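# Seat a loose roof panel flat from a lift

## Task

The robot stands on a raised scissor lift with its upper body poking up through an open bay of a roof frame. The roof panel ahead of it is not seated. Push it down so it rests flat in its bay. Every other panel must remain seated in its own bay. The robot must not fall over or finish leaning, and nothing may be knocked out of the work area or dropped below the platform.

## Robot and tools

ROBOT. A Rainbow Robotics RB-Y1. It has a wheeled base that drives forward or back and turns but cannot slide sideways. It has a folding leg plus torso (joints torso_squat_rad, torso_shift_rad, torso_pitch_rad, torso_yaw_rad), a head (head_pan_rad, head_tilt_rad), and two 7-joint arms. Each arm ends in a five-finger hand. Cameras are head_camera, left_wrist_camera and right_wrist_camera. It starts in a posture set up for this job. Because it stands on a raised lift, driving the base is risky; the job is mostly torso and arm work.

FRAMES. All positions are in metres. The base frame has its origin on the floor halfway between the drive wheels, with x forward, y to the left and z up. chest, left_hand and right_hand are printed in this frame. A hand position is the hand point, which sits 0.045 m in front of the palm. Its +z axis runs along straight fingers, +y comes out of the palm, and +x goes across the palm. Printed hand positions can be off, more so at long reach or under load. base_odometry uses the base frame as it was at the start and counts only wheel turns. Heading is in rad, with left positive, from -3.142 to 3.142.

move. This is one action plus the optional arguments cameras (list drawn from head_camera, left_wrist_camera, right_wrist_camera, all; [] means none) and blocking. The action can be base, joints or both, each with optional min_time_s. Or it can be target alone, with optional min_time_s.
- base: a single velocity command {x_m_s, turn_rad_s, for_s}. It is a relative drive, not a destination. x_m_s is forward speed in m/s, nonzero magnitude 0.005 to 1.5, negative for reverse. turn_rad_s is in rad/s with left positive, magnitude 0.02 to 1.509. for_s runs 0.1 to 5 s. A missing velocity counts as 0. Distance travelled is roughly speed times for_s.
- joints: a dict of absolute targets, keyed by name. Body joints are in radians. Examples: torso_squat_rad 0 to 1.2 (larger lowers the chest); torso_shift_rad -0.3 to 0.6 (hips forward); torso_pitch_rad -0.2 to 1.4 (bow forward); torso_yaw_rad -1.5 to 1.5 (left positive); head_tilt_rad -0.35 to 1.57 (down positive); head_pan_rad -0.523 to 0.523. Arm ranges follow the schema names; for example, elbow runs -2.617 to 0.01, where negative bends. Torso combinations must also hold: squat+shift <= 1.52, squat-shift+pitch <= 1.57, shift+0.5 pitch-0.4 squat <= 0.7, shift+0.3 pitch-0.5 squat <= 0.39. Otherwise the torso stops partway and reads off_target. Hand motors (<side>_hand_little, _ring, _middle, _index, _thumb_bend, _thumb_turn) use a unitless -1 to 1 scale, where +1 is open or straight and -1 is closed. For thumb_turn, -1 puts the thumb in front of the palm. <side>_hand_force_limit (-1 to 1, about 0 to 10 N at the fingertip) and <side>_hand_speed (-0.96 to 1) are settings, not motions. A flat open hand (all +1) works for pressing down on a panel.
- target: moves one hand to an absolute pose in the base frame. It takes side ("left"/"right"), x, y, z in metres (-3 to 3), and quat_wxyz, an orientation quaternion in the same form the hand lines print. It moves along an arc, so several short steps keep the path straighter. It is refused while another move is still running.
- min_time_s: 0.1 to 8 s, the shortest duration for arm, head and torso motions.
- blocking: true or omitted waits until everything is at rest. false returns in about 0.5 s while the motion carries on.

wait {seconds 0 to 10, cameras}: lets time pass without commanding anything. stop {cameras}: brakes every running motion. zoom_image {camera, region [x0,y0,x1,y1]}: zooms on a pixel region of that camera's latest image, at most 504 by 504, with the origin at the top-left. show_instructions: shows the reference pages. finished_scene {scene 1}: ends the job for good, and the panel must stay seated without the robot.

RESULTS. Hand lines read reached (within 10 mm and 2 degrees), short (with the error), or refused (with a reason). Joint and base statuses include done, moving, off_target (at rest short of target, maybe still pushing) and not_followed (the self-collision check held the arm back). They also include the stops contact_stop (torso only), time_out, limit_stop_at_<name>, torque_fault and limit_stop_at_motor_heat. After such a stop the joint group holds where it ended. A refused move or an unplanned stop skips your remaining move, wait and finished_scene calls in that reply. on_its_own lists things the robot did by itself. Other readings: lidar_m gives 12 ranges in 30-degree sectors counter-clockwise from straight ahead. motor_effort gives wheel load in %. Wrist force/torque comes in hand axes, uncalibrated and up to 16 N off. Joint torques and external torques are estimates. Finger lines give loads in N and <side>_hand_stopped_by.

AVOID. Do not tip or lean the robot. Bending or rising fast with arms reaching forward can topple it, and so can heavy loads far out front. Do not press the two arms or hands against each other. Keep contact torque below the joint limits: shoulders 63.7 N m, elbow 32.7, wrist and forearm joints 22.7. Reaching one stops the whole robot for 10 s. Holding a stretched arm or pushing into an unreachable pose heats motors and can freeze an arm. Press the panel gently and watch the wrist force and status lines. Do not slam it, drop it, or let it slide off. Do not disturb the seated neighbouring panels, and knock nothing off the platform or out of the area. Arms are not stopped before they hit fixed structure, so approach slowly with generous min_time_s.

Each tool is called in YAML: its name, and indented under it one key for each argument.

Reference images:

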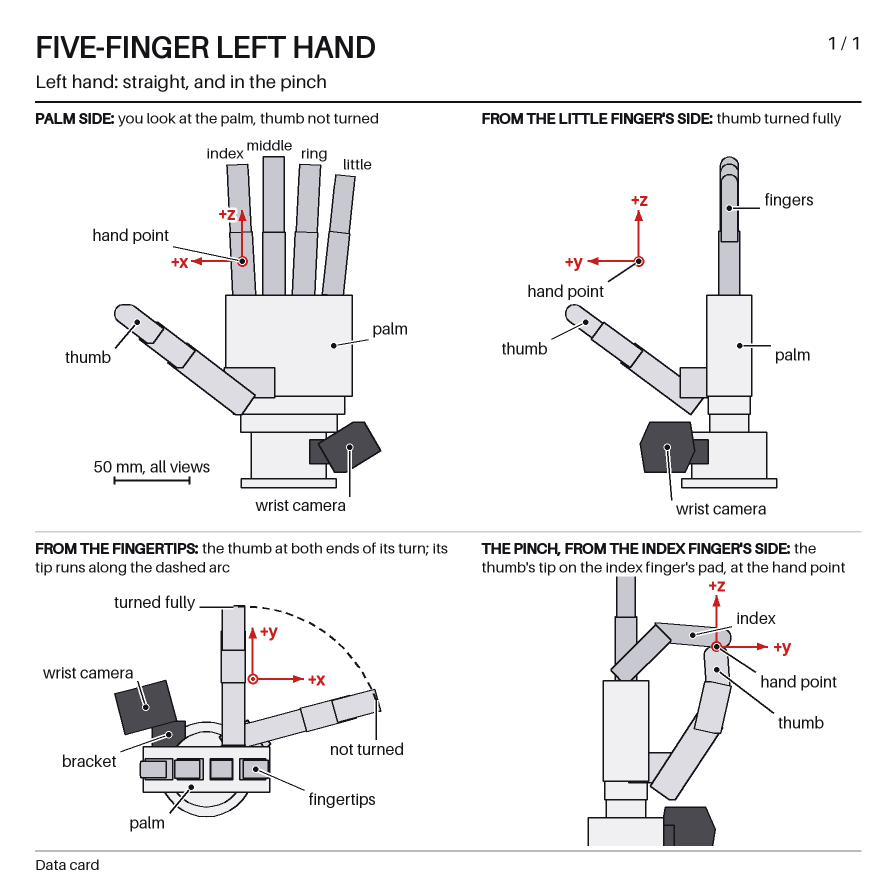

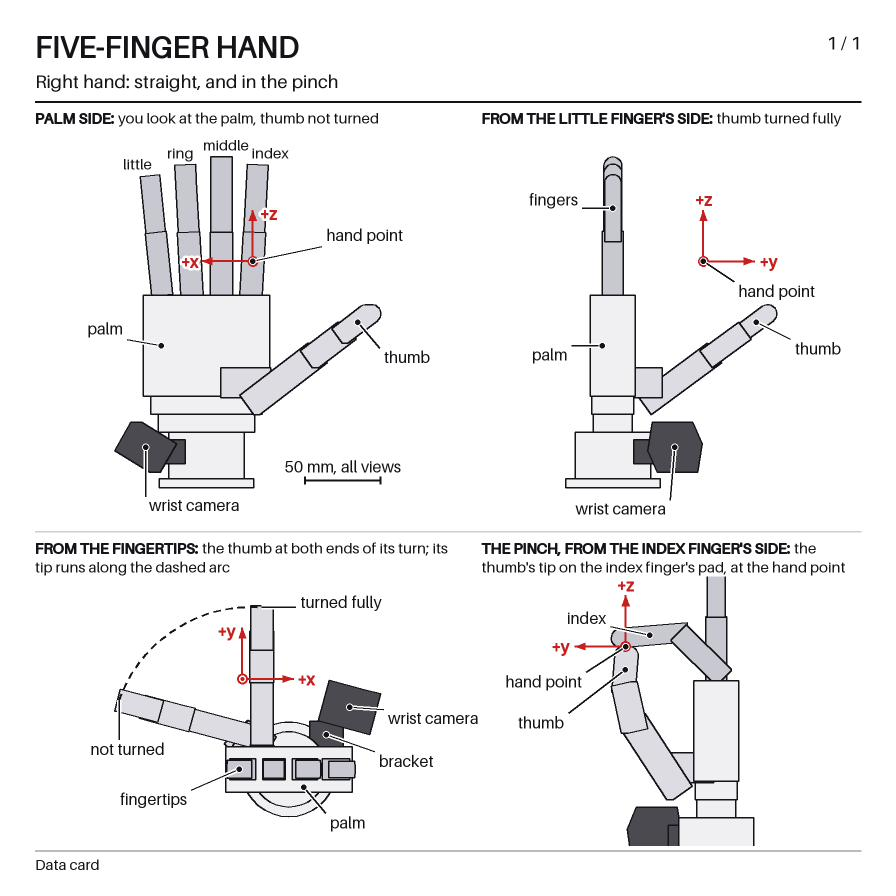

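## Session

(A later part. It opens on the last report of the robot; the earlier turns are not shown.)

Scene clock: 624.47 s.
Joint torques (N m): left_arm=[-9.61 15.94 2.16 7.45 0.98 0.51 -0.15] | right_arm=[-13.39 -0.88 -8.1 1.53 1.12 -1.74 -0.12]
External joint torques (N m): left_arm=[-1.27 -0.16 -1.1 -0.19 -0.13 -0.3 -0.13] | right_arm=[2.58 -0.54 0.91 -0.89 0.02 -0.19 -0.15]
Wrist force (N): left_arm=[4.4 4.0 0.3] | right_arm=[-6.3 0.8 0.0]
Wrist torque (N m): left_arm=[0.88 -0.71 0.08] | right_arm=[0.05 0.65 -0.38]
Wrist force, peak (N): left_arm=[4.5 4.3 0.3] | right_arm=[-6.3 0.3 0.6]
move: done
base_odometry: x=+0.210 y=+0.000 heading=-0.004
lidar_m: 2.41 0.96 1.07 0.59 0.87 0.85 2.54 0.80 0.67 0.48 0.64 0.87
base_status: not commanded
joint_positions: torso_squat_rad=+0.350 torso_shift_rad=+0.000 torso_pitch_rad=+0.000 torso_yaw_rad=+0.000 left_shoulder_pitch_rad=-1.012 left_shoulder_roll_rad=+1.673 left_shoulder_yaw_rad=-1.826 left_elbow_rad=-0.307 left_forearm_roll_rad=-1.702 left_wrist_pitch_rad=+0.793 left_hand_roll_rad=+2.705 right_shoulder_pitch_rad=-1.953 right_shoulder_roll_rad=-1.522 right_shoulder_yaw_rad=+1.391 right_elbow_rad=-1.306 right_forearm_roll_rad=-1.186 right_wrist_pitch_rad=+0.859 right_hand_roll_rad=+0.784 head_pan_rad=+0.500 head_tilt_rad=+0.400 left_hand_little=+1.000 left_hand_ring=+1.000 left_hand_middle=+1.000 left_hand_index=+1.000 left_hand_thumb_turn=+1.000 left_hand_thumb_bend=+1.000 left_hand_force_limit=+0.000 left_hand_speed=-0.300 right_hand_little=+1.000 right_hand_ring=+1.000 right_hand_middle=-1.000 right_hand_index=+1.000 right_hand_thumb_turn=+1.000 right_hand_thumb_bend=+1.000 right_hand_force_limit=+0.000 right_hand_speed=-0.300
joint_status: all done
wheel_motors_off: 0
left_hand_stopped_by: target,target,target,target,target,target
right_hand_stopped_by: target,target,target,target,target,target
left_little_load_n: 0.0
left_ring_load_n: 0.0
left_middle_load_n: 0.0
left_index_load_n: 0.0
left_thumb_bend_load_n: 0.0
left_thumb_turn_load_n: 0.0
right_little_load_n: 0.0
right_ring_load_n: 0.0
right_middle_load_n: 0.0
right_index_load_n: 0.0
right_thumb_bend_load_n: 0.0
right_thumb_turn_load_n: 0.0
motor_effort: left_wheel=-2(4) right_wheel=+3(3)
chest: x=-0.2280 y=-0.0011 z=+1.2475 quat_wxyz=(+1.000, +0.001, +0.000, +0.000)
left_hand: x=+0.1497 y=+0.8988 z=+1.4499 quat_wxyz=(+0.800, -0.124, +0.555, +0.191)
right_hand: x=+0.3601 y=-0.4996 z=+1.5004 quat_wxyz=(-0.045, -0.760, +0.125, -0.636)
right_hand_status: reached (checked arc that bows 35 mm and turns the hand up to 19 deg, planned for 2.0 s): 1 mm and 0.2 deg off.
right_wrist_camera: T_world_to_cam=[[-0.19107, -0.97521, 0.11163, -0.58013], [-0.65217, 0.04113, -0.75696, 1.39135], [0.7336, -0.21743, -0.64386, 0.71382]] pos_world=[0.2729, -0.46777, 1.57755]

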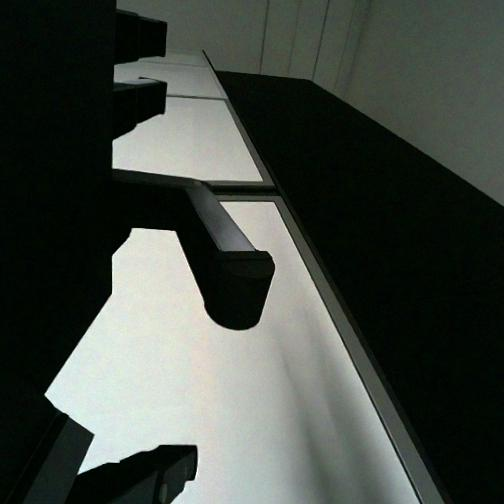

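zoom_image:
  camera: "right_wrist_camera"
  region: [180, 80, 240, 140]

zoom_image:
  camera: "right_wrist_camera"
  region: [235, 170, 295, 230]

zoom_image:
  camera: "right_wrist_camera"
  region: [165, 30, 235, 110]

Scaled by 8.400 from the camera's image (finer frame: 720x720).

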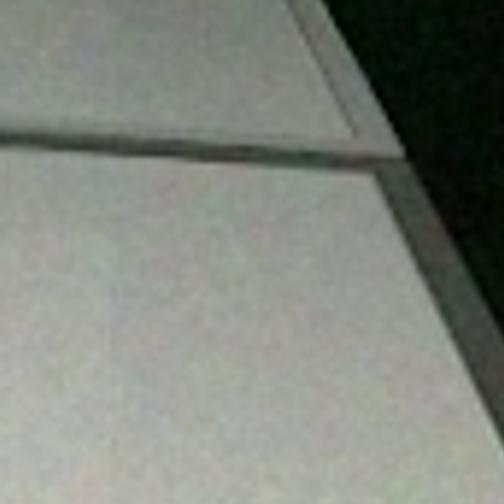

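Scaled by 8.400 from the camera's image (finer frame: 720x720).

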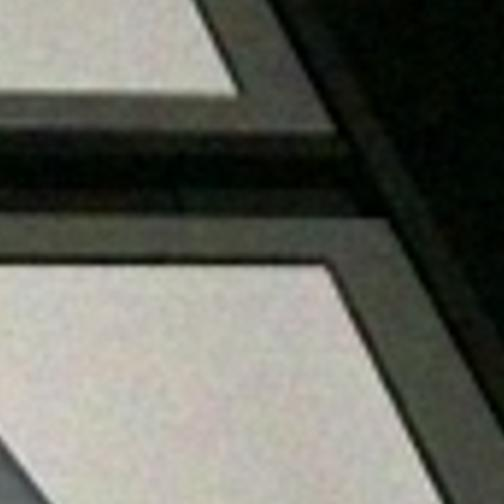

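Scaled by 6.300 from the camera's image (finer frame: 720x720).

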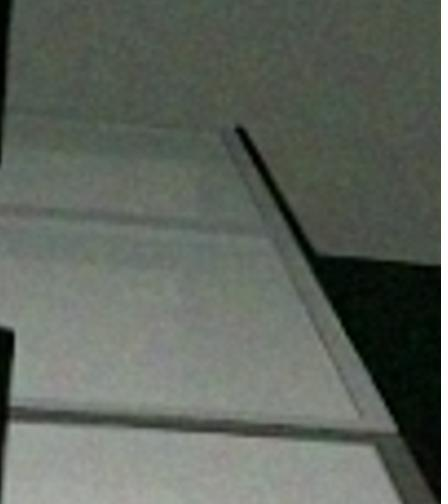

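zoom_image:
  camera: "right_wrist_camera"
  region: [210, 88, 240, 110]

Scaled by 16.800 from the camera's image (finer frame: 720x720).

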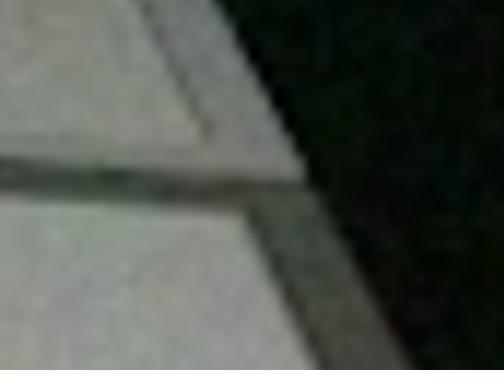

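move:
  target: {"side":"right","x":0.20,"y":-0.60,"z":1.46,"quat_wxyz":[0.131,0.836,-0.227,0.482]}
  min_time_s: 2.0

move:
  target: {"side":"right","x":0.05,"y":-0.65,"z":1.40,"quat_wxyz":[-0.0738,0.586,-0.703,0.3954]}
  min_time_s: 2.5

move:
  target: {"side":"right","x":0.03,"y":-0.68,"z":1.33,"quat_wxyz":[-0.0738,0.586,-0.703,0.3954]}
  min_time_s: 1.5
  cameras: ["right_wrist_camera"]

zoom_image:
  camera: "right_wrist_camera"
  region: [230, 220, 330, 320]

Scene clock: 628.17 s.
Joint torques (N m): left_arm=[-9.68 16.29 2.06 7.43 1.08 0.53 -0.31] | right_arm=[-12.71 3.41 -7.64 0.53 0.89 -1.13 0.1]
External joint torques (N m): left_arm=[-1.34 0.19 -1.21 -0.21 -0.03 -0.29 -0.29] | right_arm=[-1.33 -1.14 0.4 -0.87 -0.23 0.35 0.08]
Wrist force (N): left_arm=[4.4 4.0 0.3] | right_arm=[-5.6 0.1 2.1]
Wrist torque (N m): left_arm=[0.86 -0.74 0.07] | right_arm=[-0.16 0.52 -0.20]
Wrist force, peak (N): left_arm=[4.6 4.0 0.4] | right_arm=[-6.7 0.6 0.0]
move: done
base_odometry: x=+0.210 y=+0.000 heading=-0.004
lidar_m: 2.39 0.95 1.07 0.58 0.86 0.84 2.54 0.79 0.67 0.48 0.63 0.88
base_status: not commanded
joint_positions: torso_squat_rad=+0.350 torso_shift_rad=+0.000 torso_pitch_rad=+0.000 torso_yaw_rad=+0.000 left_shoulder_pitch_rad=-1.012 left_shoulder_roll_rad=+1.673 left_shoulder_yaw_rad=-1.826 left_elbow_rad=-0.307 left_forearm_roll_rad=-1.702 left_wrist_pitch_rad=+0.793 left_hand_roll_rad=+2.705 right_shoulder_pitch_rad=-2.089 right_shoulder_roll_rad=-1.729 right_shoulder_yaw_rad=+1.391 right_elbow_rad=-1.358 right_forearm_roll_rad=-1.295 right_wrist_pitch_rad=+1.388 right_hand_roll_rad=+0.969 head_pan_rad=+0.500 head_tilt_rad=+0.400 left_hand_little=+1.000 left_hand_ring=+1.000 left_hand_middle=+1.000 left_hand_index=+1.000 left_hand_thumb_turn=+1.000 left_hand_thumb_bend=+1.000 left_hand_force_limit=+0.000 left_hand_speed=-0.300 right_hand_little=+1.000 right_hand_ring=+1.000 right_hand_middle=-1.000 right_hand_index=+1.000 right_hand_thumb_turn=+1.000 right_hand_thumb_bend=+1.000 right_hand_force_limit=+0.000 right_hand_speed=-0.300
joint_status: all done
wheel_motors_off: 0
left_hand_stopped_by: target,target,target,target,target,target
right_hand_stopped_by: target,target,target,target,target,target
left_little_load_n: 0.0
left_ring_load_n: 0.0
left_middle_load_n: 0.0
left_index_load_n: 0.0
left_thumb_bend_load_n: 0.0
left_thumb_turn_load_n: 0.0
right_little_load_n: 0.0
right_ring_load_n: 0.0
right_middle_load_n: 0.0
right_index_load_n: 0.0
right_thumb_bend_load_n: 0.0
right_thumb_turn_load_n: 0.0
motor_effort: left_wheel=-3(4) right_wheel=+3(3)
chest: x=-0.2280 y=-0.0011 z=+1.2475 quat_wxyz=(+1.000, +0.001, +0.000, +0.000)
left_hand: x=+0.1497 y=+0.8988 z=+1.4499 quat_wxyz=(+0.800, -0.124, +0.555, +0.191)
right_hand: x=+0.2001 y=-0.5999 z=+1.4598 quat_wxyz=(-0.131, -0.837, +0.227, -0.481)
right_hand_status: reached (checked arc that bows 12 mm and turns the hand up to 25 deg, planned for 2.0 s): 0 mm and 0.2 deg off.
pictures: none

Scene clock: 631.00 s.
Joint torques (N m): left_arm=[-9.55 16.21 1.96 7.56 1.12 0.45 -0.22] | right_arm=[-7.04 9.25 -7.45 -0.88 0.3 -1.08 -0.28]
External joint torques (N m): left_arm=[-1.21 0.11 -1.3 -0.08 0 -0.36 -0.2] | right_arm=[-1.34 -0.41 -0.91 0.42 -0.23 0.39 -0.29]
Wrist force (N): left_arm=[4.0 3.8 0.2] | right_arm=[-2.6 3.9 2.7]
Wrist torque (N m): left_arm=[0.85 -0.66 0.09] | right_arm=[0.08 0.27 -0.11]
Wrist force, peak (N): left_arm=[4.5 4.3 0.8] | right_arm=[-5.7 0.0 2.2]
move: done
base_odometry: x=+0.210 y=+0.000 heading=-0.004
lidar_m: 2.41 0.96 1.08 0.57 0.84 0.85 2.55 0.78 0.67 0.49 0.64 0.88
base_status: not commanded
joint_positions: torso_squat_rad=+0.350 torso_shift_rad=+0.000 torso_pitch_rad=+0.000 torso_yaw_rad=+0.000 left_shoulder_pitch_rad=-1.012 left_shoulder_roll_rad=+1.673 left_shoulder_yaw_rad=-1.826 left_elbow_rad=-0.307 left_forearm_roll_rad=-1.702 left_wrist_pitch_rad=+0.793 left_hand_roll_rad=+2.705 right_shoulder_pitch_rad=-2.151 right_shoulder_roll_rad=-1.968 right_shoulder_yaw_rad=+1.320 right_elbow_rad=-1.193 right_forearm_roll_rad=-1.299 right_wrist_pitch_rad=+1.672 right_hand_roll_rad=+0.240 head_pan_rad=+0.500 head_tilt_rad=+0.400 left_hand_little=+1.000 left_hand_ring=+1.000 left_hand_middle=+1.000 left_hand_index=+1.000 left_hand_thumb_turn=+1.000 left_hand_thumb_bend=+1.000 left_hand_force_limit=+0.000 left_hand_speed=-0.300 right_hand_little=+1.000 right_hand_ring=+1.000 right_hand_middle=-1.000 right_hand_index=+1.000 right_hand_thumb_turn=+1.000 right_hand_thumb_bend=+1.000 right_hand_force_limit=+0.000 right_hand_speed=-0.300
joint_status: all done
wheel_motors_off: 0
left_hand_stopped_by: target,target,target,target,target,target
right_hand_stopped_by: target,target,target,target,target,target
left_little_load_n: 0.0
left_ring_load_n: 0.0
left_middle_load_n: 0.0
left_index_load_n: 0.0
left_thumb_bend_load_n: 0.0
left_thumb_turn_load_n: 0.0
right_little_load_n: 0.0
right_ring_load_n: 0.0
right_middle_load_n: 0.0
right_index_load_n: 0.0
right_thumb_bend_load_n: 0.0
right_thumb_turn_load_n: 0.0
motor_effort: left_wheel=-3(4) right_wheel=+3(3)
chest: x=-0.2280 y=-0.0011 z=+1.2475 quat_wxyz=(+1.000, +0.001, +0.000, +0.000)
left_hand: x=+0.1497 y=+0.8988 z=+1.4499 quat_wxyz=(+0.800, -0.124, +0.555, +0.191)
right_hand: x=+0.0502 y=-0.6496 z=+1.3997 quat_wxyz=(+0.074, -0.587, +0.702, -0.397)
right_hand_status: reached (checked arc that bows 13 mm and turns the hand up to 67 deg, planned for 2.5 s): 0 mm and 0.3 deg off.
pictures: none

Scene clock: 632.83 s.
Joint torques (N m): left_arm=[-9.77 16.18 1.94 7.58 0.98 0.5 -0.18] | right_arm=[-1.55 8.28 -8.14 -1.28 0.41 -1.75 -0.32]
External joint torques (N m): left_arm=[-1.43 0.08 -1.32 -0.06 -0.14 -0.31 -0.16] | right_arm=[1.9 -0.98 0.43 -0.95 -0.16 -0.29 -0.33]
Wrist force (N): left_arm=[4.2 3.6 0.4] | right_arm=[-2.4 3.5 2.7]
Wrist torque (N m): left_arm=[0.80 -0.69 0.10] | right_arm=[0.03 0.22 -0.12]
Wrist force, peak (N): left_arm=[4.7 3.9 0.6] | right_arm=[-2.7 4.1 3.0]
move: done
base_odometry: x=+0.210 y=+0.000 heading=-0.004
lidar_m: 2.40 0.96 1.09 0.58 0.89 0.84 2.54 0.80 0.68 0.48 0.65 0.88
base_status: not commanded
joint_positions: torso_squat_rad=+0.350 torso_shift_rad=+0.000 torso_pitch_rad=+0.000 torso_yaw_rad=+0.000 left_shoulder_pitch_rad=-1.012 left_shoulder_roll_rad=+1.673 left_shoulder_yaw_rad=-1.826 left_elbow_rad=-0.307 left_forearm_roll_rad=-1.702 left_wrist_pitch_rad=+0.793 left_hand_roll_rad=+2.705 right_shoulder_pitch_rad=-2.064 right_shoulder_roll_rad=-2.187 right_shoulder_yaw_rad=+1.474 right_elbow_rad=-1.374 right_forearm_roll_rad=-1.418 right_wrist_pitch_rad=+1.458 right_hand_roll_rad=+0.225 head_pan_rad=+0.500 head_tilt_rad=+0.400 left_hand_little=+1.000 left_hand_ring=+1.000 left_hand_middle=+1.000 left_hand_index=+1.000 left_hand_thumb_turn=+1.000 left_hand_thumb_bend=+1.000 left_hand_force_limit=+0.000 left_hand_speed=-0.300 right_hand_little=+1.000 right_hand_ring=+1.000 right_hand_middle=-1.000 right_hand_index=+1.000 right_hand_thumb_turn=+1.000 right_hand_thumb_bend=+1.000 right_hand_force_limit=+0.000 right_hand_speed=-0.300
joint_status: all done
wheel_motors_off: 0
left_hand_stopped_by: target,target,target,target,target,target
right_hand_stopped_by: target,target,target,target,target,target
left_little_load_n: 0.0
left_ring_load_n: 0.0
left_middle_load_n: 0.0
left_index_load_n: 0.0
left_thumb_bend_load_n: 0.0
left_thumb_turn_load_n: 0.0
right_little_load_n: 0.0
right_ring_load_n: 0.0
right_middle_load_n: 0.0
right_index_load_n: 0.0
right_thumb_bend_load_n: 0.0
right_thumb_turn_load_n: -0.5
motor_effort: left_wheel=-2(4) right_wheel=+3(3)
chest: x=-0.2280 y=-0.0011 z=+1.2475 quat_wxyz=(+1.000, +0.001, +0.000, +0.000)
left_hand: x=+0.1497 y=+0.8988 z=+1.4499 quat_wxyz=(+0.800, -0.124, +0.555, +0.191)
right_hand: x=+0.0302 y=-0.6799 z=+1.3302 quat_wxyz=(+0.074, -0.586, +0.703, -0.396)
right_hand_status: reached (checked arc that bows 6 mm and turns the hand up to 1 deg, planned for 1.5 s): 0 mm and 0.0 deg off.
right_wrist_camera: T_world_to_cam=[[-0.80164, -0.19266, -0.56591, 0.65165], [-0.16806, 0.9811, -0.09594, 0.79999], [0.5737, 0.0182, -0.81887, 1.20485]] pos_world=[-0.03438, -0.68125, 1.43213]

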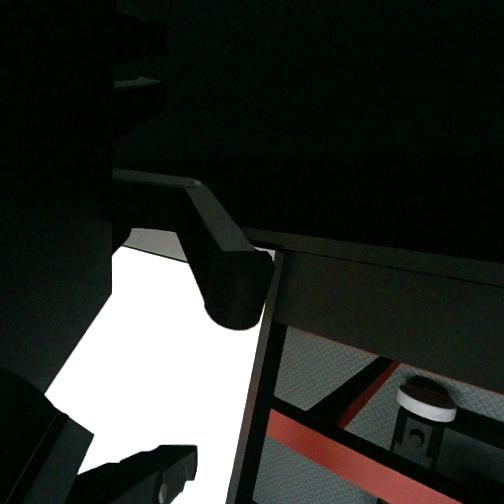

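Scaled by 5.040 from the camera's image (finer frame: 720x720).

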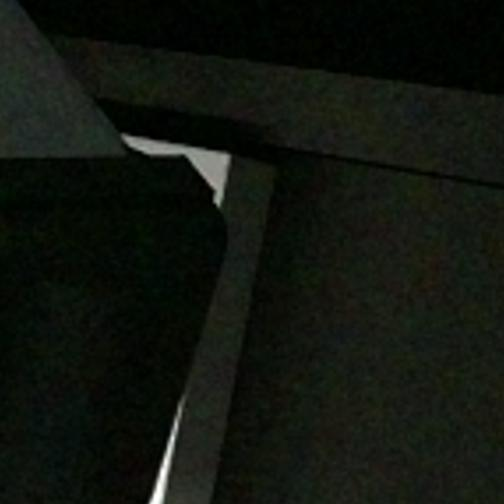

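move:
  joints: {"right_hand_middle":1}
  cameras: ["right_wrist_camera"]

zoom_image:
  camera: "right_wrist_camera"
  region: [240, 220, 320, 300]

zoom_image:
  camera: "right_wrist_camera"
  region: [260, 240, 290, 270]

Scene clock: 634.60 s.
Joint torques (N m): left_arm=[-9.62 16.3 1.95 7.52 1.08 0.43 -0.19] | right_arm=[-1.76 8.61 -7.84 -1.24 0.45 -1.69 -0.34]
External joint torques (N m): left_arm=[-1.27 0.2 -1.31 -0.12 -0.04 -0.38 -0.17] | right_arm=[1.7 -0.65 0.74 -0.91 -0.12 -0.22 -0.35]
Wrist force (N): left_arm=[4.2 3.6 0.3] | right_arm=[-2.7 3.6 2.7]
Wrist torque (N m): left_arm=[0.81 -0.71 0.10] | right_arm=[0.03 0.26 -0.13]
Wrist force, peak (N): left_arm=[4.4 4.3 0.6] | right_arm=[-2.5 4.0 2.8]
move: done
base_odometry: x=+0.210 y=+0.000 heading=-0.004
lidar_m: 2.41 0.95 1.08 0.58 0.86 0.86 2.53 0.80 0.66 0.48 0.64 0.87
base_status: not commanded
joint_positions: torso_squat_rad=+0.350 torso_shift_rad=+0.000 torso_pitch_rad=+0.000 torso_yaw_rad=+0.000 left_shoulder_pitch_rad=-1.012 left_shoulder_roll_rad=+1.673 left_shoulder_yaw_rad=-1.826 left_elbow_rad=-0.307 left_forearm_roll_rad=-1.702 left_wrist_pitch_rad=+0.793 left_hand_roll_rad=+2.705 right_shoulder_pitch_rad=-2.064 right_shoulder_roll_rad=-2.187 right_shoulder_yaw_rad=+1.474 right_elbow_rad=-1.374 right_forearm_roll_rad=-1.418 right_wrist_pitch_rad=+1.458 right_hand_roll_rad=+0.225 head_pan_rad=+0.500 head_tilt_rad=+0.400 left_hand_little=+1.000 left_hand_ring=+1.000 left_hand_middle=+1.000 left_hand_index=+1.000 left_hand_thumb_turn=+1.000 left_hand_thumb_bend=+1.000 left_hand_force_limit=+0.000 left_hand_speed=-0.300 right_hand_little=+1.000 right_hand_ring=+1.000 right_hand_middle=+1.000 right_hand_index=+1.000 right_hand_thumb_turn=+1.000 right_hand_thumb_bend=+1.000 right_hand_force_limit=+0.000 right_hand_speed=-0.300
joint_status: all done
wheel_motors_off: 0
left_hand_stopped_by: target,target,target,target,target,target
right_hand_stopped_by: target,target,target,target,target,target
left_little_load_n: 0.0
left_ring_load_n: 0.0
left_middle_load_n: 0.0
left_index_load_n: -0.5
left_thumb_bend_load_n: 0.0
left_thumb_turn_load_n: 0.0
right_little_load_n: 0.0
right_ring_load_n: 0.0
right_middle_load_n: 0.0
right_index_load_n: 0.0
right_thumb_bend_load_n: 0.0
right_thumb_turn_load_n: -0.5
motor_effort: left_wheel=-3(4) right_wheel=+3(3)
chest: x=-0.2280 y=-0.0011 z=+1.2475 quat_wxyz=(+1.000, +0.001, +0.000, +0.000)
left_hand: x=+0.1497 y=+0.8988 z=+1.4499 quat_wxyz=(+0.800, -0.124, +0.555, +0.191)
right_hand: x=+0.0302 y=-0.6799 z=+1.3302 quat_wxyz=(+0.074, -0.586, +0.703, -0.396)
right_wrist_camera: T_world_to_cam=[[-0.80164, -0.19266, -0.56591, 0.65165], [-0.16806, 0.9811, -0.09594, 0.79999], [0.5737, 0.0182, -0.81887, 1.20485]] pos_world=[-0.03438, -0.68125, 1.43213]

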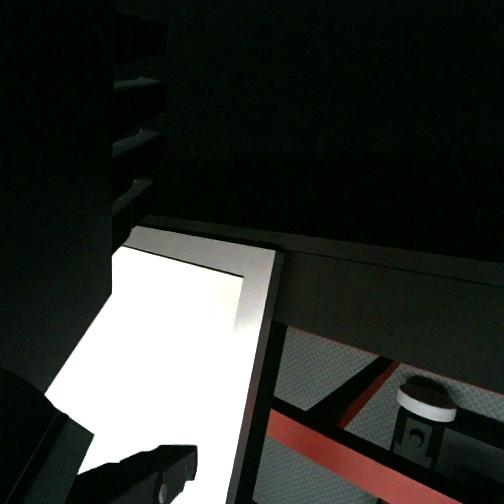

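Scaled by 6.300 from the camera's image (finer frame: 720x720).

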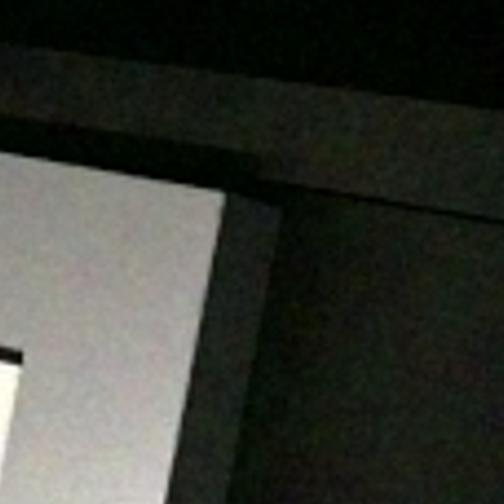

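Scaled by 16.800 from the camera's image (finer frame: 720x720).

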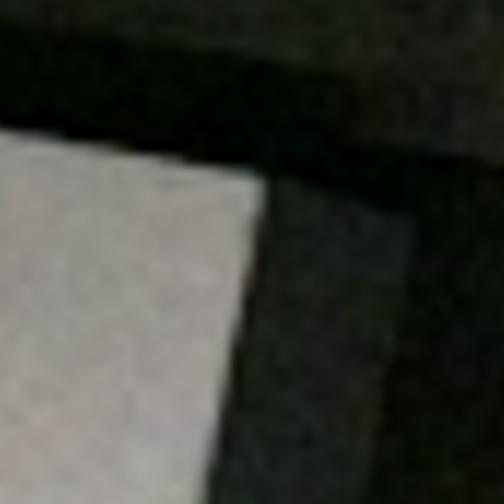

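zoom_image:
  camera: "right_wrist_camera"
  region: [255, 290, 315, 350]

zoom_image:
  camera: "right_wrist_camera"
  region: [220, 400, 300, 480]

Scaled by 8.400 from the camera's image (finer frame: 720x720).

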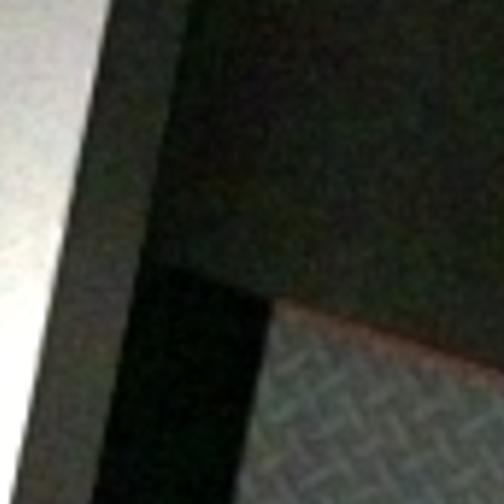

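Scaled by 6.300 from the camera's image (finer frame: 720x720).

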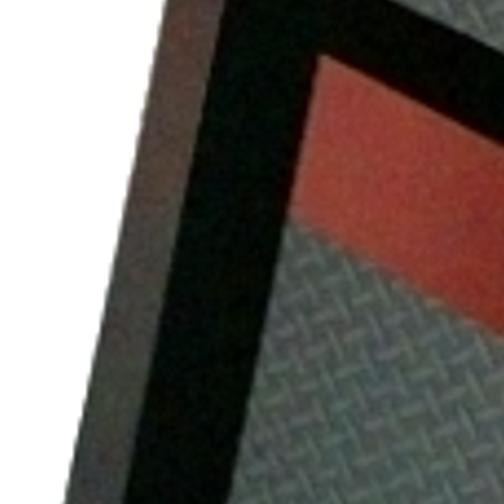

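move:
  target: {"side":"right","x":0.05,"y":-0.65,"z":1.40,"quat_wxyz":[-0.0738,0.586,-0.703,0.3954]}
  min_time_s: 1.2

move:
  target: {"side":"right","x":0.05,"y":-0.60,"z":1.45,"quat_wxyz":[0.330,0.552,-0.177,0.745]}
  min_time_s: 2.5

move:
  target: {"side":"right","x":0.0,"y":-0.58,"z":1.45,"quat_wxyz":[0.330,0.552,-0.177,0.745]}
  min_time_s: 1.0

move:
  target: {"side":"left","x":0.03,"y":0.72,"z":1.47,"quat_wxyz":[0.634,-0.314,0.487,0.512]}
  min_time_s: 2.5

Scene clock: 638.27 s.
Joint torques (N m): left_arm=[-9.71 16.32 2.07 7.52 1.03 0.46 -0.22] | right_arm=[-6.9 10.59 -7.43 -0.73 0.52 -1.07 0.04]
External joint torques (N m): left_arm=[-1.37 0.22 -1.2 -0.11 -0.08 -0.35 -0.19] | right_arm=[-1.18 1.7 -0.9 0.59 -0.01 0.41 0.03]
Wrist force (N): left_arm=[4.5 4.0 0.4] | right_arm=[-2.7 4.0 2.6]
Wrist torque (N m): left_arm=[0.90 -0.73 0.11] | right_arm=[0.09 0.28 0.07]
Wrist force, peak (N): left_arm=[4.8 4.1 0.4] | right_arm=[-2.8 4.2 2.6]
move: done
base_odometry: x=+0.210 y=+0.000 heading=-0.004
lidar_m: 2.39 0.96 1.07 0.58 0.86 0.85 2.54 0.80 0.67 0.48 0.65 0.89
base_status: not commanded
joint_positions: torso_squat_rad=+0.350 torso_shift_rad=+0.000 torso_pitch_rad=+0.000 torso_yaw_rad=+0.000 left_shoulder_pitch_rad=-1.012 left_shoulder_roll_rad=+1.673 left_shoulder_yaw_rad=-1.826 left_elbow_rad=-0.307 left_forearm_roll_rad=-1.702 left_wrist_pitch_rad=+0.793 left_hand_roll_rad=+2.705 right_shoulder_pitch_rad=-2.110 right_shoulder_roll_rad=-1.965 right_shoulder_yaw_rad=+1.281 right_elbow_rad=-1.185 right_forearm_roll_rad=-1.300 right_wrist_pitch_rad=+1.673 right_hand_roll_rad=+0.241 head_pan_rad=+0.500 head_tilt_rad=+0.400 left_hand_little=+1.000 left_hand_ring=+1.000 left_hand_middle=+1.000 left_hand_index=+1.000 left_hand_thumb_turn=+1.000 left_hand_thumb_bend=+1.000 left_hand_force_limit=+0.000 left_hand_speed=-0.300 right_hand_little=+1.000 right_hand_ring=+1.000 right_hand_middle=+1.000 right_hand_index=+1.000 right_hand_thumb_turn=+1.000 right_hand_thumb_bend=+1.000 right_hand_force_limit=+0.000 right_hand_speed=-0.300
joint_status: all done
wheel_motors_off: 0
left_hand_stopped_by: target,target,target,target,target,target
right_hand_stopped_by: target,target,target,target,target,target
left_little_load_n: 0.0
left_ring_load_n: 0.0
left_middle_load_n: 0.0
left_index_load_n: 0.0
left_thumb_bend_load_n: 0.0
left_thumb_turn_load_n: 0.0
right_little_load_n: 0.0
right_ring_load_n: 0.0
right_middle_load_n: 0.0
right_index_load_n: -0.5
right_thumb_bend_load_n: 0.5
right_thumb_turn_load_n: 0.0
motor_effort: left_wheel=-3(4) right_wheel=+3(3)
chest: x=-0.2280 y=-0.0011 z=+1.2475 quat_wxyz=(+1.000, +0.001, +0.000, +0.000)
left_hand: x=+0.1497 y=+0.8988 z=+1.4499 quat_wxyz=(+0.800, -0.124, +0.555, +0.191)
right_hand: x=+0.0499 y=-0.6500 z=+1.3997 quat_wxyz=(+0.074, -0.586, +0.703, -0.396)
right_hand_status: reached (checked arc that bows 7 mm and turns the hand up to 1 deg, planned for 1.2 s): 0 mm and 0.0 deg off.
pictures: none

Scene clock: 641.10 s.
Joint torques (N m): left_arm=[-9.72 16.21 2.04 7.6 1.09 0.6 -0.24] | right_arm=[0.53 3.87 -8.15 2.04 1.62 0.03 -0.23]
External joint torques (N m): left_arm=[-1.38 0.12 -1.22 -0.04 -0.03 -0.21 -0.22] | right_arm=[1.33 -0.56 0.33 -0.36 -0.13 -0.14 -0.25]
Wrist force (N): left_arm=[4.4 3.6 0.1] | right_arm=[-5.9 -0.4 -2.5]
Wrist torque (N m): left_arm=[0.82 -0.71 0.14] | right_arm=[0.09 0.62 -0.46]
Wrist force, peak (N): left_arm=[4.5 4.2 0.0] | right_arm=[-6.6 -0.4 -2.4]
move: done
base_odometry: x=+0.210 y=+0.000 heading=-0.004
lidar_m: 2.42 0.96 1.08 0.56 0.88 0.85 2.54 0.80 0.67 0.49 0.63 0.88
base_status: not commanded
joint_positions: torso_squat_rad=+0.350 torso_shift_rad=+0.000 torso_pitch_rad=+0.000 torso_yaw_rad=+0.000 left_shoulder_pitch_rad=-1.012 left_shoulder_roll_rad=+1.673 left_shoulder_yaw_rad=-1.826 left_elbow_rad=-0.307 left_forearm_roll_rad=-1.702 left_wrist_pitch_rad=+0.793 left_hand_roll_rad=+2.705 right_shoulder_pitch_rad=-1.899 right_shoulder_roll_rad=-2.516 right_shoulder_yaw_rad=+1.771 right_elbow_rad=-2.609 right_forearm_roll_rad=+0.057 right_wrist_pitch_rad=+1.227 right_hand_roll_rad=+0.023 head_pan_rad=+0.500 head_tilt_rad=+0.400 left_hand_little=+1.000 left_hand_ring=+1.000 left_hand_middle=+1.000 left_hand_index=+1.000 left_hand_thumb_turn=+1.000 left_hand_thumb_bend=+1.000 left_hand_force_limit=+0.000 left_hand_speed=-0.300 right_hand_little=+1.000 right_hand_ring=+1.000 right_hand_middle=+1.000 right_hand_index=+1.000 right_hand_thumb_turn=+1.000 right_hand_thumb_bend=+1.000 right_hand_force_limit=+0.000 right_hand_speed=-0.300
joint_status: all done
wheel_motors_off: 0
left_hand_stopped_by: target,target,target,target,target,target
right_hand_stopped_by: target,target,target,target,target,target
left_little_load_n: 0.0
left_ring_load_n: 0.0
left_middle_load_n: 0.0
left_index_load_n: 0.0
left_thumb_bend_load_n: 0.0
left_thumb_turn_load_n: 0.0
right_little_load_n: 0.0
right_ring_load_n: 0.0
right_middle_load_n: 0.0
right_index_load_n: 0.0
right_thumb_bend_load_n: 0.0
right_thumb_turn_load_n: 0.0
motor_effort: left_wheel=-3(4) right_wheel=+3(3)
chest: x=-0.2280 y=-0.0011 z=+1.2475 quat_wxyz=(+1.000, +0.001, +0.000, +0.000)
left_hand: x=+0.1497 y=+0.8988 z=+1.4499 quat_wxyz=(+0.800, -0.124, +0.555, +0.191)
right_hand: x=+0.0501 y=-0.5995 z=+1.4502 quat_wxyz=(-0.329, -0.554, +0.177, -0.744)
right_hand_status: reached (checked arc that bows 124 mm and turns the hand up to 88 deg, planned for 2.5 s): 1 mm and 0.2 deg off.
pictures: none

Scene clock: 642.43 s.
Joint torques (N m): left_arm=[-9.66 16.25 2.16 7.38 0.98 0.57 -0.21] | right_arm=[6.26 3.31 -7.04 4.26 1.13 -0.11 -0.22]
External joint torques (N m): left_arm=[-1.31 0.16 -1.11 -0.26 -0.14 -0.24 -0.19] | right_arm=[0.95 -0.15 0.28 -0.37 0 0.31 -0.25]
Wrist force (N): left_arm=[4.0 3.8 0.3] | right_arm=[-5.9 -0.5 -1.1]
Wrist torque (N m): left_arm=[0.83 -0.67 0.08] | right_arm=[0.00 0.57 -0.27]
Wrist force, peak (N): left_arm=[4.5 3.9 0.5] | right_arm=[-6.8 0.8 -1.7]
move: short
base_odometry: x=+0.210 y=+0.000 heading=-0.004
lidar_m: 2.41 0.96 1.06 0.58 0.87 0.83 2.54 0.79 0.67 0.49 0.64 0.87
base_status: not commanded
joint_positions: torso_squat_rad=+0.350 torso_shift_rad=+0.000 torso_pitch_rad=+0.000 torso_yaw_rad=+0.000 left_shoulder_pitch_rad=-1.012 left_shoulder_roll_rad=+1.673 left_shoulder_yaw_rad=-1.826 left_elbow_rad=-0.307 left_forearm_roll_rad=-1.702 left_wrist_pitch_rad=+0.793 left_hand_roll_rad=+2.705 right_shoulder_pitch_rad=-1.706 right_shoulder_roll_rad=-2.986 right_shoulder_yaw_rad=+1.339 right_elbow_rad=-2.617 right_forearm_roll_rad=-0.651 right_wrist_pitch_rad=+0.605 right_hand_roll_rad=+0.305 head_pan_rad=+0.500 head_tilt_rad=+0.400 left_hand_little=+1.000 left_hand_ring=+1.000 left_hand_middle=+1.000 left_hand_index=+1.000 left_hand_thumb_turn=+1.000 left_hand_thumb_bend=+1.000 left_hand_force_limit=+0.000 left_hand_speed=-0.300 right_hand_little=+1.000 right_hand_ring=+1.000 right_hand_middle=+1.000 right_hand_index=+1.000 right_hand_thumb_turn=+1.000 right_hand_thumb_bend=+1.000 right_hand_force_limit=+0.000 right_hand_speed=-0.300
joint_status: all done
wheel_motors_off: 0
left_hand_stopped_by: target,target,target,target,target,target
right_hand_stopped_by: target,target,target,target,target,target
left_little_load_n: 0.0
left_ring_load_n: 0.0
left_middle_load_n: 0.0
left_index_load_n: 0.0
left_thumb_bend_load_n: 0.0
left_thumb_turn_load_n: 0.0
right_little_load_n: 0.0
right_ring_load_n: 0.0
right_middle_load_n: 0.0
right_index_load_n: 0.0
right_thumb_bend_load_n: 0.0
right_thumb_turn_load_n: 0.0
motor_effort: left_wheel=-3(4) right_wheel=+3(3)
chest: x=-0.2280 y=-0.0011 z=+1.2475 quat_wxyz=(+1.000, +0.001, +0.000, +0.000)
left_hand: x=+0.1497 y=+0.8988 z=+1.4499 quat_wxyz=(+0.800, -0.124, +0.555, +0.191)
right_hand: x=+0.0001 y=-0.5807 z=+1.4506 quat_wxyz=(-0.231, -0.639, +0.142, -0.720)
right_hand_status: short (checked arc that bows 24 mm and turns the hand up to 16 deg, as near as the solve gets, planned for 1.0 s): 1 mm and 15.9 deg off. The place is met; only the turn is off.
pictures: none

Scene clock: 645.27 s.
Joint torques (N m): left_arm=[-7.11 16.17 6.24 5.87 -1.2 1.25 -0.26] | right_arm=[6.39 3.52 -7.3 4.24 1.18 -0.11 -0.24]
External joint torques (N m): left_arm=[0.58 1.04 -0.05 -0.68 0.3 0.02 -0.23] | right_arm=[1.08 0.06 0.03 -0.39 0.05 0.32 -0.27]
Wrist force (N): left_arm=[4.1 3.4 0.7] | right_arm=[-6.2 -0.2 -1.4]
Wrist torque (N m): left_arm=[0.76 -0.68 -0.06] | right_arm=[0.06 0.64 -0.28]
Wrist force, peak (N): left_arm=[2.9 5.6 -0.9] | right_arm=[-6.6 -0.3 -1.5]
move: done
base_odometry: x=+0.210 y=+0.000 heading=-0.004
lidar_m: 2.41 0.97 1.07 0.57 0.88 0.84 2.55 0.79 0.66 0.49 0.64 0.88
base_status: not commanded
joint_positions: torso_squat_rad=+0.350 torso_shift_rad=+0.000 torso_pitch_rad=+0.000 torso_yaw_rad=+0.000 left_shoulder_pitch_rad=-0.125 left_shoulder_roll_rad=+2.429 left_shoulder_yaw_rad=-0.570 left_elbow_rad=-2.034 left_forearm_roll_rad=+0.265 left_wrist_pitch_rad=+1.473 left_hand_roll_rad=+0.576 right_shoulder_pitch_rad=-1.706 right_shoulder_roll_rad=-2.986 right_shoulder_yaw_rad=+1.339 right_elbow_rad=-2.617 right_forearm_roll_rad=-0.651 right_wrist_pitch_rad=+0.605 right_hand_roll_rad=+0.305 head_pan_rad=+0.500 head_tilt_rad=+0.400 left_hand_little=+1.000 left_hand_ring=+1.000 left_hand_middle=+1.000 left_hand_index=+1.000 left_hand_thumb_turn=+1.000 left_hand_thumb_bend=+1.000 left_hand_force_limit=+0.000 left_hand_speed=-0.300 right_hand_little=+1.000 right_hand_ring=+1.000 right_hand_middle=+1.000 right_hand_index=+1.000 right_hand_thumb_turn=+1.000 right_hand_thumb_bend=+1.000 right_hand_force_limit=+0.000 right_hand_speed=-0.300
joint_status: all done
wheel_motors_off: 0
left_hand_stopped_by: target,target,target,target,target,target
right_hand_stopped_by: target,target,target,target,target,target
left_little_load_n: 0.0
left_ring_load_n: 0.0
left_middle_load_n: 0.0
left_index_load_n: 0.0
left_thumb_bend_load_n: 0.5
left_thumb_turn_load_n: 0.0
right_little_load_n: 0.0
right_ring_load_n: 0.0
right_middle_load_n: 0.0
right_index_load_n: 0.0
right_thumb_bend_load_n: 0.0
right_thumb_turn_load_n: 0.0
motor_effort: left_wheel=-3(4) right_wheel=+3(3)
chest: x=-0.2280 y=-0.0011 z=+1.2475 quat_wxyz=(+1.000, +0.001, +0.000, +0.000)
left_hand: x=+0.0299 y=+0.7200 z=+1.4699 quat_wxyz=(+0.634, -0.314, +0.487, +0.512)
left_hand_status: reached (checked arc that bows 144 mm and turns the hand up to 48 deg, planned for 2.5 s): 0 mm and 0.0 deg off.
right_hand: x=+0.0001 y=-0.5807 z=+1.4506 quat_wxyz=(-0.231, -0.639, +0.142, -0.720)
pictures: none

move:
  joints: {"left_shoulder_pitch_rad":-1.5,"left_shoulder_roll_rad":1.92,"left_shoulder_yaw_rad":-1.5,"left_elbow_rad":-2.2,"left_forearm_roll_rad":0,"left_wrist_pitch_rad":1.9,"left_hand_roll_rad":0}
  min_time_s: 2.5

move:
  joints: {"left_shoulder_pitch_rad":-1.5,"left_shoulder_roll_rad":2.5,"left_shoulder_yaw_rad":-1.46,"left_elbow_rad":-2.4,"left_forearm_roll_rad":0,"left_wrist_pitch_rad":1.4,"left_hand_roll_rad":0}
  min_time_s: 2

move:
  joints: {"right_shoulder_pitch_rad":-1.5,"right_shoulder_roll_rad":-2.5,"right_shoulder_yaw_rad":1.46,"right_elbow_rad":-2.4,"right_forearm_roll_rad":0,"right_wrist_pitch_rad":1.4,"right_hand_roll_rad":0}
  min_time_s: 2

move:
  target: {"side":"left","x":0.10,"y":0.44,"z":1.50,"quat_wxyz":[-0.1094,0.8754,0.2346,0.4082]}
  min_time_s: 2
  cameras: ["head_camera"]

Scene clock: 650.03 s.
Joint torques (N m): left_arm=[-10.32 4.35 7.59 2.19 -2.1 0.36 -0.35] | right_arm=[6.6 3.75 -7.49 4.35 1.19 -0.14 -0.23]
External joint torques (N m): left_arm=[-1.32 0.02 -1.43 -0.57 -0.27 0.13 -0.33] | right_arm=[1.29 0.29 -0.16 -0.28 0.06 0.28 -0.25]
Wrist force (N): left_arm=[4.0 2.9 0.9] | right_arm=[-6.1 -0.3 -1.3]
Wrist torque (N m): left_arm=[0.68 -0.64 -0.01] | right_arm=[0.04 0.62 -0.26]
Wrist force, peak (N): left_arm=[4.1 4.3 1.1] | right_arm=[-6.6 -0.5 -1.5]
move: done
base_odometry: x=+0.210 y=+0.000 heading=-0.004
lidar_m: 2.41 0.97 1.08 0.58 0.88 0.85 2.55 0.79 0.68 0.48 0.64 0.88
base_status: not commanded
joint_positions: torso_squat_rad=+0.350 torso_shift_rad=+0.000 torso_pitch_rad=+0.000 torso_yaw_rad=+0.000 left_shoulder_pitch_rad=-1.500 left_shoulder_roll_rad=+1.920 left_shoulder_yaw_rad=-1.500 left_elbow_rad=-2.200 left_forearm_roll_rad=+0.000 left_wrist_pitch_rad=+1.900 left_hand_roll_rad=+0.000 right_shoulder_pitch_rad=-1.706 right_shoulder_roll_rad=-2.986 right_shoulder_yaw_rad=+1.339 right_elbow_rad=-2.617 right_forearm_roll_rad=-0.651 right_wrist_pitch_rad=+0.605 right_hand_roll_rad=+0.305 head_pan_rad=+0.500 head_tilt_rad=+0.400 left_hand_little=+1.000 left_hand_ring=+1.000 left_hand_middle=+1.000 left_hand_index=+1.000 left_hand_thumb_turn=+1.000 left_hand_thumb_bend=+1.000 left_hand_force_limit=+0.000 left_hand_speed=-0.300 right_hand_little=+1.000 right_hand_ring=+1.000 right_hand_middle=+1.000 right_hand_index=+1.000 right_hand_thumb_turn=+1.000 right_hand_thumb_bend=+1.000 right_hand_force_limit=+0.000 right_hand_speed=-0.300
joint_status: all done
wheel_motors_off: 0
left_hand_stopped_by: target,target,target,target,target,target
right_hand_stopped_by: target,target,target,target,target,target
left_little_load_n: 0.0
left_ring_load_n: 0.0
left_middle_load_n: 0.0
left_index_load_n: 0.0
left_thumb_bend_load_n: 0.0
left_thumb_turn_load_n: 0.0
right_little_load_n: 0.0
right_ring_load_n: 0.0
right_middle_load_n: 0.0
right_index_load_n: 0.0
right_thumb_bend_load_n: 0.0
right_thumb_turn_load_n: 0.0
motor_effort: left_wheel=-3(3) right_wheel=+3(3)
chest: x=-0.2280 y=-0.0011 z=+1.2475 quat_wxyz=(+1.000, +0.001, +0.000, +0.000)
left_hand: x=+0.0524 y=+0.6357 z=+1.4475 quat_wxyz=(+0.633, -0.314, +0.487, +0.513)
right_hand: x=+0.0001 y=-0.5807 z=+1.4506 quat_wxyz=(-0.231, -0.639, +0.142, -0.720)
pictures: none

Scene clock: 652.33 s.
Joint torques (N m): left_arm=[-2.21 2.55 8.92 2.85 -1.97 -0.04 -0.36] | right_arm=[6.34 3.7 -7.25 4.34 1.08 -0.17 -0.23]
External joint torques (N m): left_arm=[-1.27 1.13 0.01 -0.8 -0.13 -0.36 -0.34] | right_arm=[1.03 0.24 0.08 -0.29 -0.05 0.25 -0.25]
Wrist force (N): left_arm=[3.8 3.2 0.4] | right_arm=[-6.2 -0.3 -1.6]
Wrist torque (N m): left_arm=[0.78 -0.65 -0.04] | right_arm=[0.08 0.61 -0.28]
Wrist force, peak (N): left_arm=[3.9 3.7 1.0] | right_arm=[-6.6 -0.6 -1.6]
move: done
base_odometry: x=+0.210 y=+0.000 heading=-0.004
lidar_m: 2.40 0.96 1.08 0.57 0.87 0.84 2.54 0.81 0.67 0.48 0.64 0.87
base_status: not commanded
joint_positions: torso_squat_rad=+0.350 torso_shift_rad=+0.000 torso_pitch_rad=+0.000 torso_yaw_rad=+0.000 left_shoulder_pitch_rad=-1.500 left_shoulder_roll_rad=+2.500 left_shoulder_yaw_rad=-1.460 left_elbow_rad=-2.400 left_forearm_roll_rad=+0.000 left_wrist_pitch_rad=+1.400 left_hand_roll_rad=+0.000 right_shoulder_pitch_rad=-1.706 right_shoulder_roll_rad=-2.986 right_shoulder_yaw_rad=+1.339 right_elbow_rad=-2.617 right_forearm_roll_rad=-0.651 right_wrist_pitch_rad=+0.605 right_hand_roll_rad=+0.305 head_pan_rad=+0.500 head_tilt_rad=+0.400 left_hand_little=+1.000 left_hand_ring=+1.000 left_hand_middle=+1.000 left_hand_index=+1.000 left_hand_thumb_turn=+1.000 left_hand_thumb_bend=+1.000 left_hand_force_limit=+0.000 left_hand_speed=-0.300 right_hand_little=+1.000 right_hand_ring=+1.000 right_hand_middle=+1.000 right_hand_index=+1.000 right_hand_thumb_turn=+1.000 right_hand_thumb_bend=+1.000 right_hand_force_limit=+0.000 right_hand_speed=-0.300
joint_status: all done
wheel_motors_off: 0
left_hand_stopped_by: target,target,target,target,target,target
right_hand_stopped_by: target,target,target,target,target,target
left_little_load_n: 0.0
left_ring_load_n: 0.0
left_middle_load_n: 0.0
left_index_load_n: 0.0
left_thumb_bend_load_n: 0.0
left_thumb_turn_load_n: 0.0
right_little_load_n: 0.0
right_ring_load_n: 0.0
right_middle_load_n: 0.0
right_index_load_n: 0.0
right_thumb_bend_load_n: 0.0
right_thumb_turn_load_n: 0.0
motor_effort: left_wheel=-4(4) right_wheel=+3(3)
chest: x=-0.2280 y=-0.0011 z=+1.2475 quat_wxyz=(+1.000, +0.001, +0.000, +0.000)
left_hand: x=-0.0383 y=+0.6803 z=+1.4998 quat_wxyz=(+0.667, -0.258, +0.497, +0.492)
right_hand: x=+0.0002 y=-0.5807 z=+1.4506 quat_wxyz=(-0.231, -0.639, +0.142, -0.720)
pictures: none

Scene clock: 654.63 s.
Joint torques (N m): left_arm=[-2.28 2.45 8.73 2.92 -2.03 -0.01 -0.41] | right_arm=[1.15 0.78 -8.37 4.11 1.78 0.62 -0.23]
External joint torques (N m): left_arm=[-1.34 1.02 -0.18 -0.74 -0.19 -0.33 -0.38] | right_arm=[1.58 2.08 0.65 0.46 0 0.31 -0.25]
Wrist force (N): left_arm=[4.1 2.5 0.5] | right_arm=[-5.9 -0.4 -3.0]
Wrist torque (N m): left_arm=[0.67 -0.67 0.01] | right_arm=[0.14 0.66 -0.45]
Wrist force, peak (N): left_arm=[4.5 3.2 0.7] | right_arm=[-6.6 -0.9 -2.5]
move: done
base_odometry: x=+0.210 y=+0.000 heading=-0.004
lidar_m: 2.43 0.96 1.08 0.58 0.87 0.85 2.55 0.78 0.66 0.48 0.64 0.88
base_status: not commanded
joint_positions: torso_squat_rad=+0.350 torso_shift_rad=+0.000 torso_pitch_rad=+0.000 torso_yaw_rad=+0.000 left_shoulder_pitch_rad=-1.500 left_shoulder_roll_rad=+2.500 left_shoulder_yaw_rad=-1.460 left_elbow_rad=-2.400 left_forearm_roll_rad=+0.000 left_wrist_pitch_rad=+1.400 left_hand_roll_rad=+0.000 right_shoulder_pitch_rad=-1.500 right_shoulder_roll_rad=-2.500 right_shoulder_yaw_rad=+1.460 right_elbow_rad=-2.400 right_forearm_roll_rad=+0.000 right_wrist_pitch_rad=+1.400 right_hand_roll_rad=+0.000 head_pan_rad=+0.500 head_tilt_rad=+0.400 left_hand_little=+1.000 left_hand_ring=+1.000 left_hand_middle=+1.000 left_hand_index=+1.000 left_hand_thumb_turn=+1.000 left_hand_thumb_bend=+1.000 left_hand_force_limit=+0.000 left_hand_speed=-0.300 right_hand_little=+1.000 right_hand_ring=+1.000 right_hand_middle=+1.000 right_hand_index=+1.000 right_hand_thumb_turn=+1.000 right_hand_thumb_bend=+1.000 right_hand_force_limit=+0.000 right_hand_speed=-0.300
joint_status: all done
wheel_motors_off: 0
left_hand_stopped_by: target,target,target,target,target,target
right_hand_stopped_by: target,target,target,target,target,target
left_little_load_n: 0.0
left_ring_load_n: 0.0
left_middle_load_n: 0.0
left_index_load_n: 0.0
left_thumb_bend_load_n: 0.0
left_thumb_turn_load_n: 0.0
right_little_load_n: 0.0
right_ring_load_n: 0.0
right_middle_load_n: 0.0
right_index_load_n: 0.0
right_thumb_bend_load_n: 0.0
right_thumb_turn_load_n: 0.0
motor_effort: left_wheel=-3(4) right_wheel=+2(3)
chest: x=-0.2280 y=-0.0011 z=+1.2475 quat_wxyz=(+1.000, +0.001, +0.000, +0.000)
left_hand: x=-0.0383 y=+0.6803 z=+1.4998 quat_wxyz=(+0.667, -0.258, +0.497, +0.492)
right_hand: x=-0.0385 y=-0.6830 z=+1.4981 quat_wxyz=(-0.491, -0.497, +0.259, -0.666)
pictures: none

Scene clock: 656.97 s.
Joint torques (N m): left_arm=[0.55 6.54 4.67 7.74 -0.4 1.56 -0.07] | right_arm=[1.38 0.32 -8.78 4.09 1.76 0.64 -0.29]
External joint torques (N m): left_arm=[0.51 0.3 -0.12 -0.33 0.08 0.15 -0.08] | right_arm=[1.82 1.62 0.24 0.44 -0.02 0.33 -0.31]
Wrist force (N): left_arm=[-5.3 3.9 6.5] | right_arm=[-6.3 -0.5 -3.0]
Wrist torque (N m): left_arm=[0.51 0.09 -0.56] | right_arm=[0.11 0.73 -0.47]
Wrist force, peak (N): left_arm=[-5.9 3.8 6.7] | right_arm=[-6.3 -0.5 -3.0]
move: done
base_odometry: x=+0.210 y=+0.000 heading=-0.004
lidar_m: 2.41 0.96 1.08 0.57 0.87 0.87 2.53 0.80 0.67 0.49 0.65 0.88
base_status: not commanded
joint_positions: torso_squat_rad=+0.350 torso_shift_rad=+0.000 torso_pitch_rad=+0.000 torso_yaw_rad=+0.000 left_shoulder_pitch_rad=-0.739 left_shoulder_roll_rad=+2.924 left_shoulder_yaw_rad=-0.568 left_elbow_rad=-1.825 left_forearm_roll_rad=-0.702 left_wrist_pitch_rad=-1.017 left_hand_roll_rad=-1.241 right_shoulder_pitch_rad=-1.500 right_shoulder_roll_rad=-2.500 right_shoulder_yaw_rad=+1.460 right_elbow_rad=-2.400 right_forearm_roll_rad=+0.000 right_wrist_pitch_rad=+1.400 right_hand_roll_rad=+0.000 head_pan_rad=+0.500 head_tilt_rad=+0.400 left_hand_little=+1.000 left_hand_ring=+1.000 left_hand_middle=+1.000 left_hand_index=+1.000 left_hand_thumb_turn=+1.000 left_hand_thumb_bend=+1.000 left_hand_force_limit=+0.000 left_hand_speed=-0.300 right_hand_little=+1.000 right_hand_ring=+1.000 right_hand_middle=+1.000 right_hand_index=+1.000 right_hand_thumb_turn=+1.000 right_hand_thumb_bend=+1.000 right_hand_force_limit=+0.000 right_hand_speed=-0.300
joint_status: all done
wheel_motors_off: 0
left_hand_stopped_by: target,target,target,target,target,target
right_hand_stopped_by: target,target,target,target,target,target
left_little_load_n: 0.0
left_ring_load_n: 0.0
left_middle_load_n: 0.0
left_index_load_n: 0.0
left_thumb_bend_load_n: 0.0
left_thumb_turn_load_n: 0.0
right_little_load_n: 0.0
right_ring_load_n: 0.0
right_middle_load_n: 0.0
right_index_load_n: 0.0
right_thumb_bend_load_n: 0.0
right_thumb_turn_load_n: 0.0
motor_effort: left_wheel=-3(4) right_wheel=+3(3)
chest: x=-0.2280 y=-0.0011 z=+1.2475 quat_wxyz=(+1.000, +0.001, +0.000, +0.000)
left_hand: x=+0.0999 y=+0.4399 z=+1.5000 quat_wxyz=(-0.109, +0.875, +0.235, +0.409)
left_hand_status: reached (checked arc that bows 179 mm and turns the hand up to 178 deg, planned for 2.0 s): 0 mm and 0.1 deg off.
right_hand: x=-0.0385 y=-0.6831 z=+1.4981 quat_wxyz=(-0.491, -0.498, +0.259, -0.666)
head_camera: T_world_to_cam=[[0.49657, -0.86759, 0.02648, 0.06503], [-0.30072, -0.20058, -0.93238, 1.34927], [0.81424, 0.45503, -0.36051, 0.63638]] pos_world=[-0.14469, 0.03748, 1.48573]

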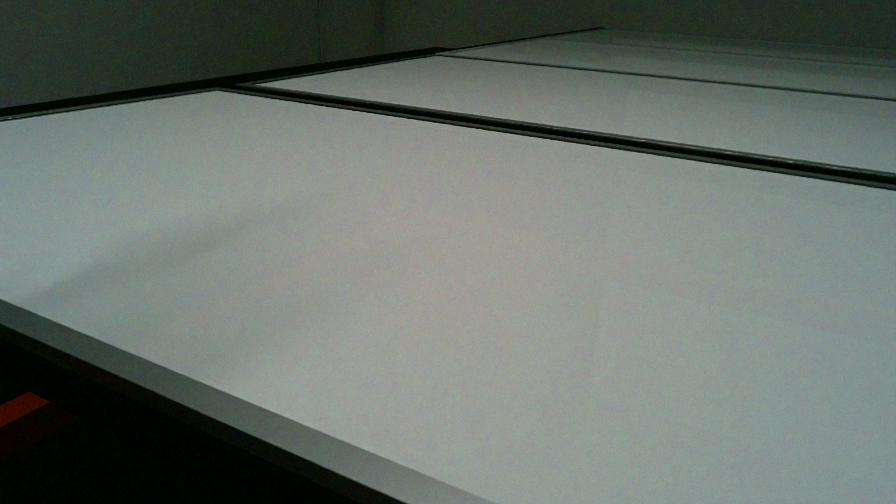

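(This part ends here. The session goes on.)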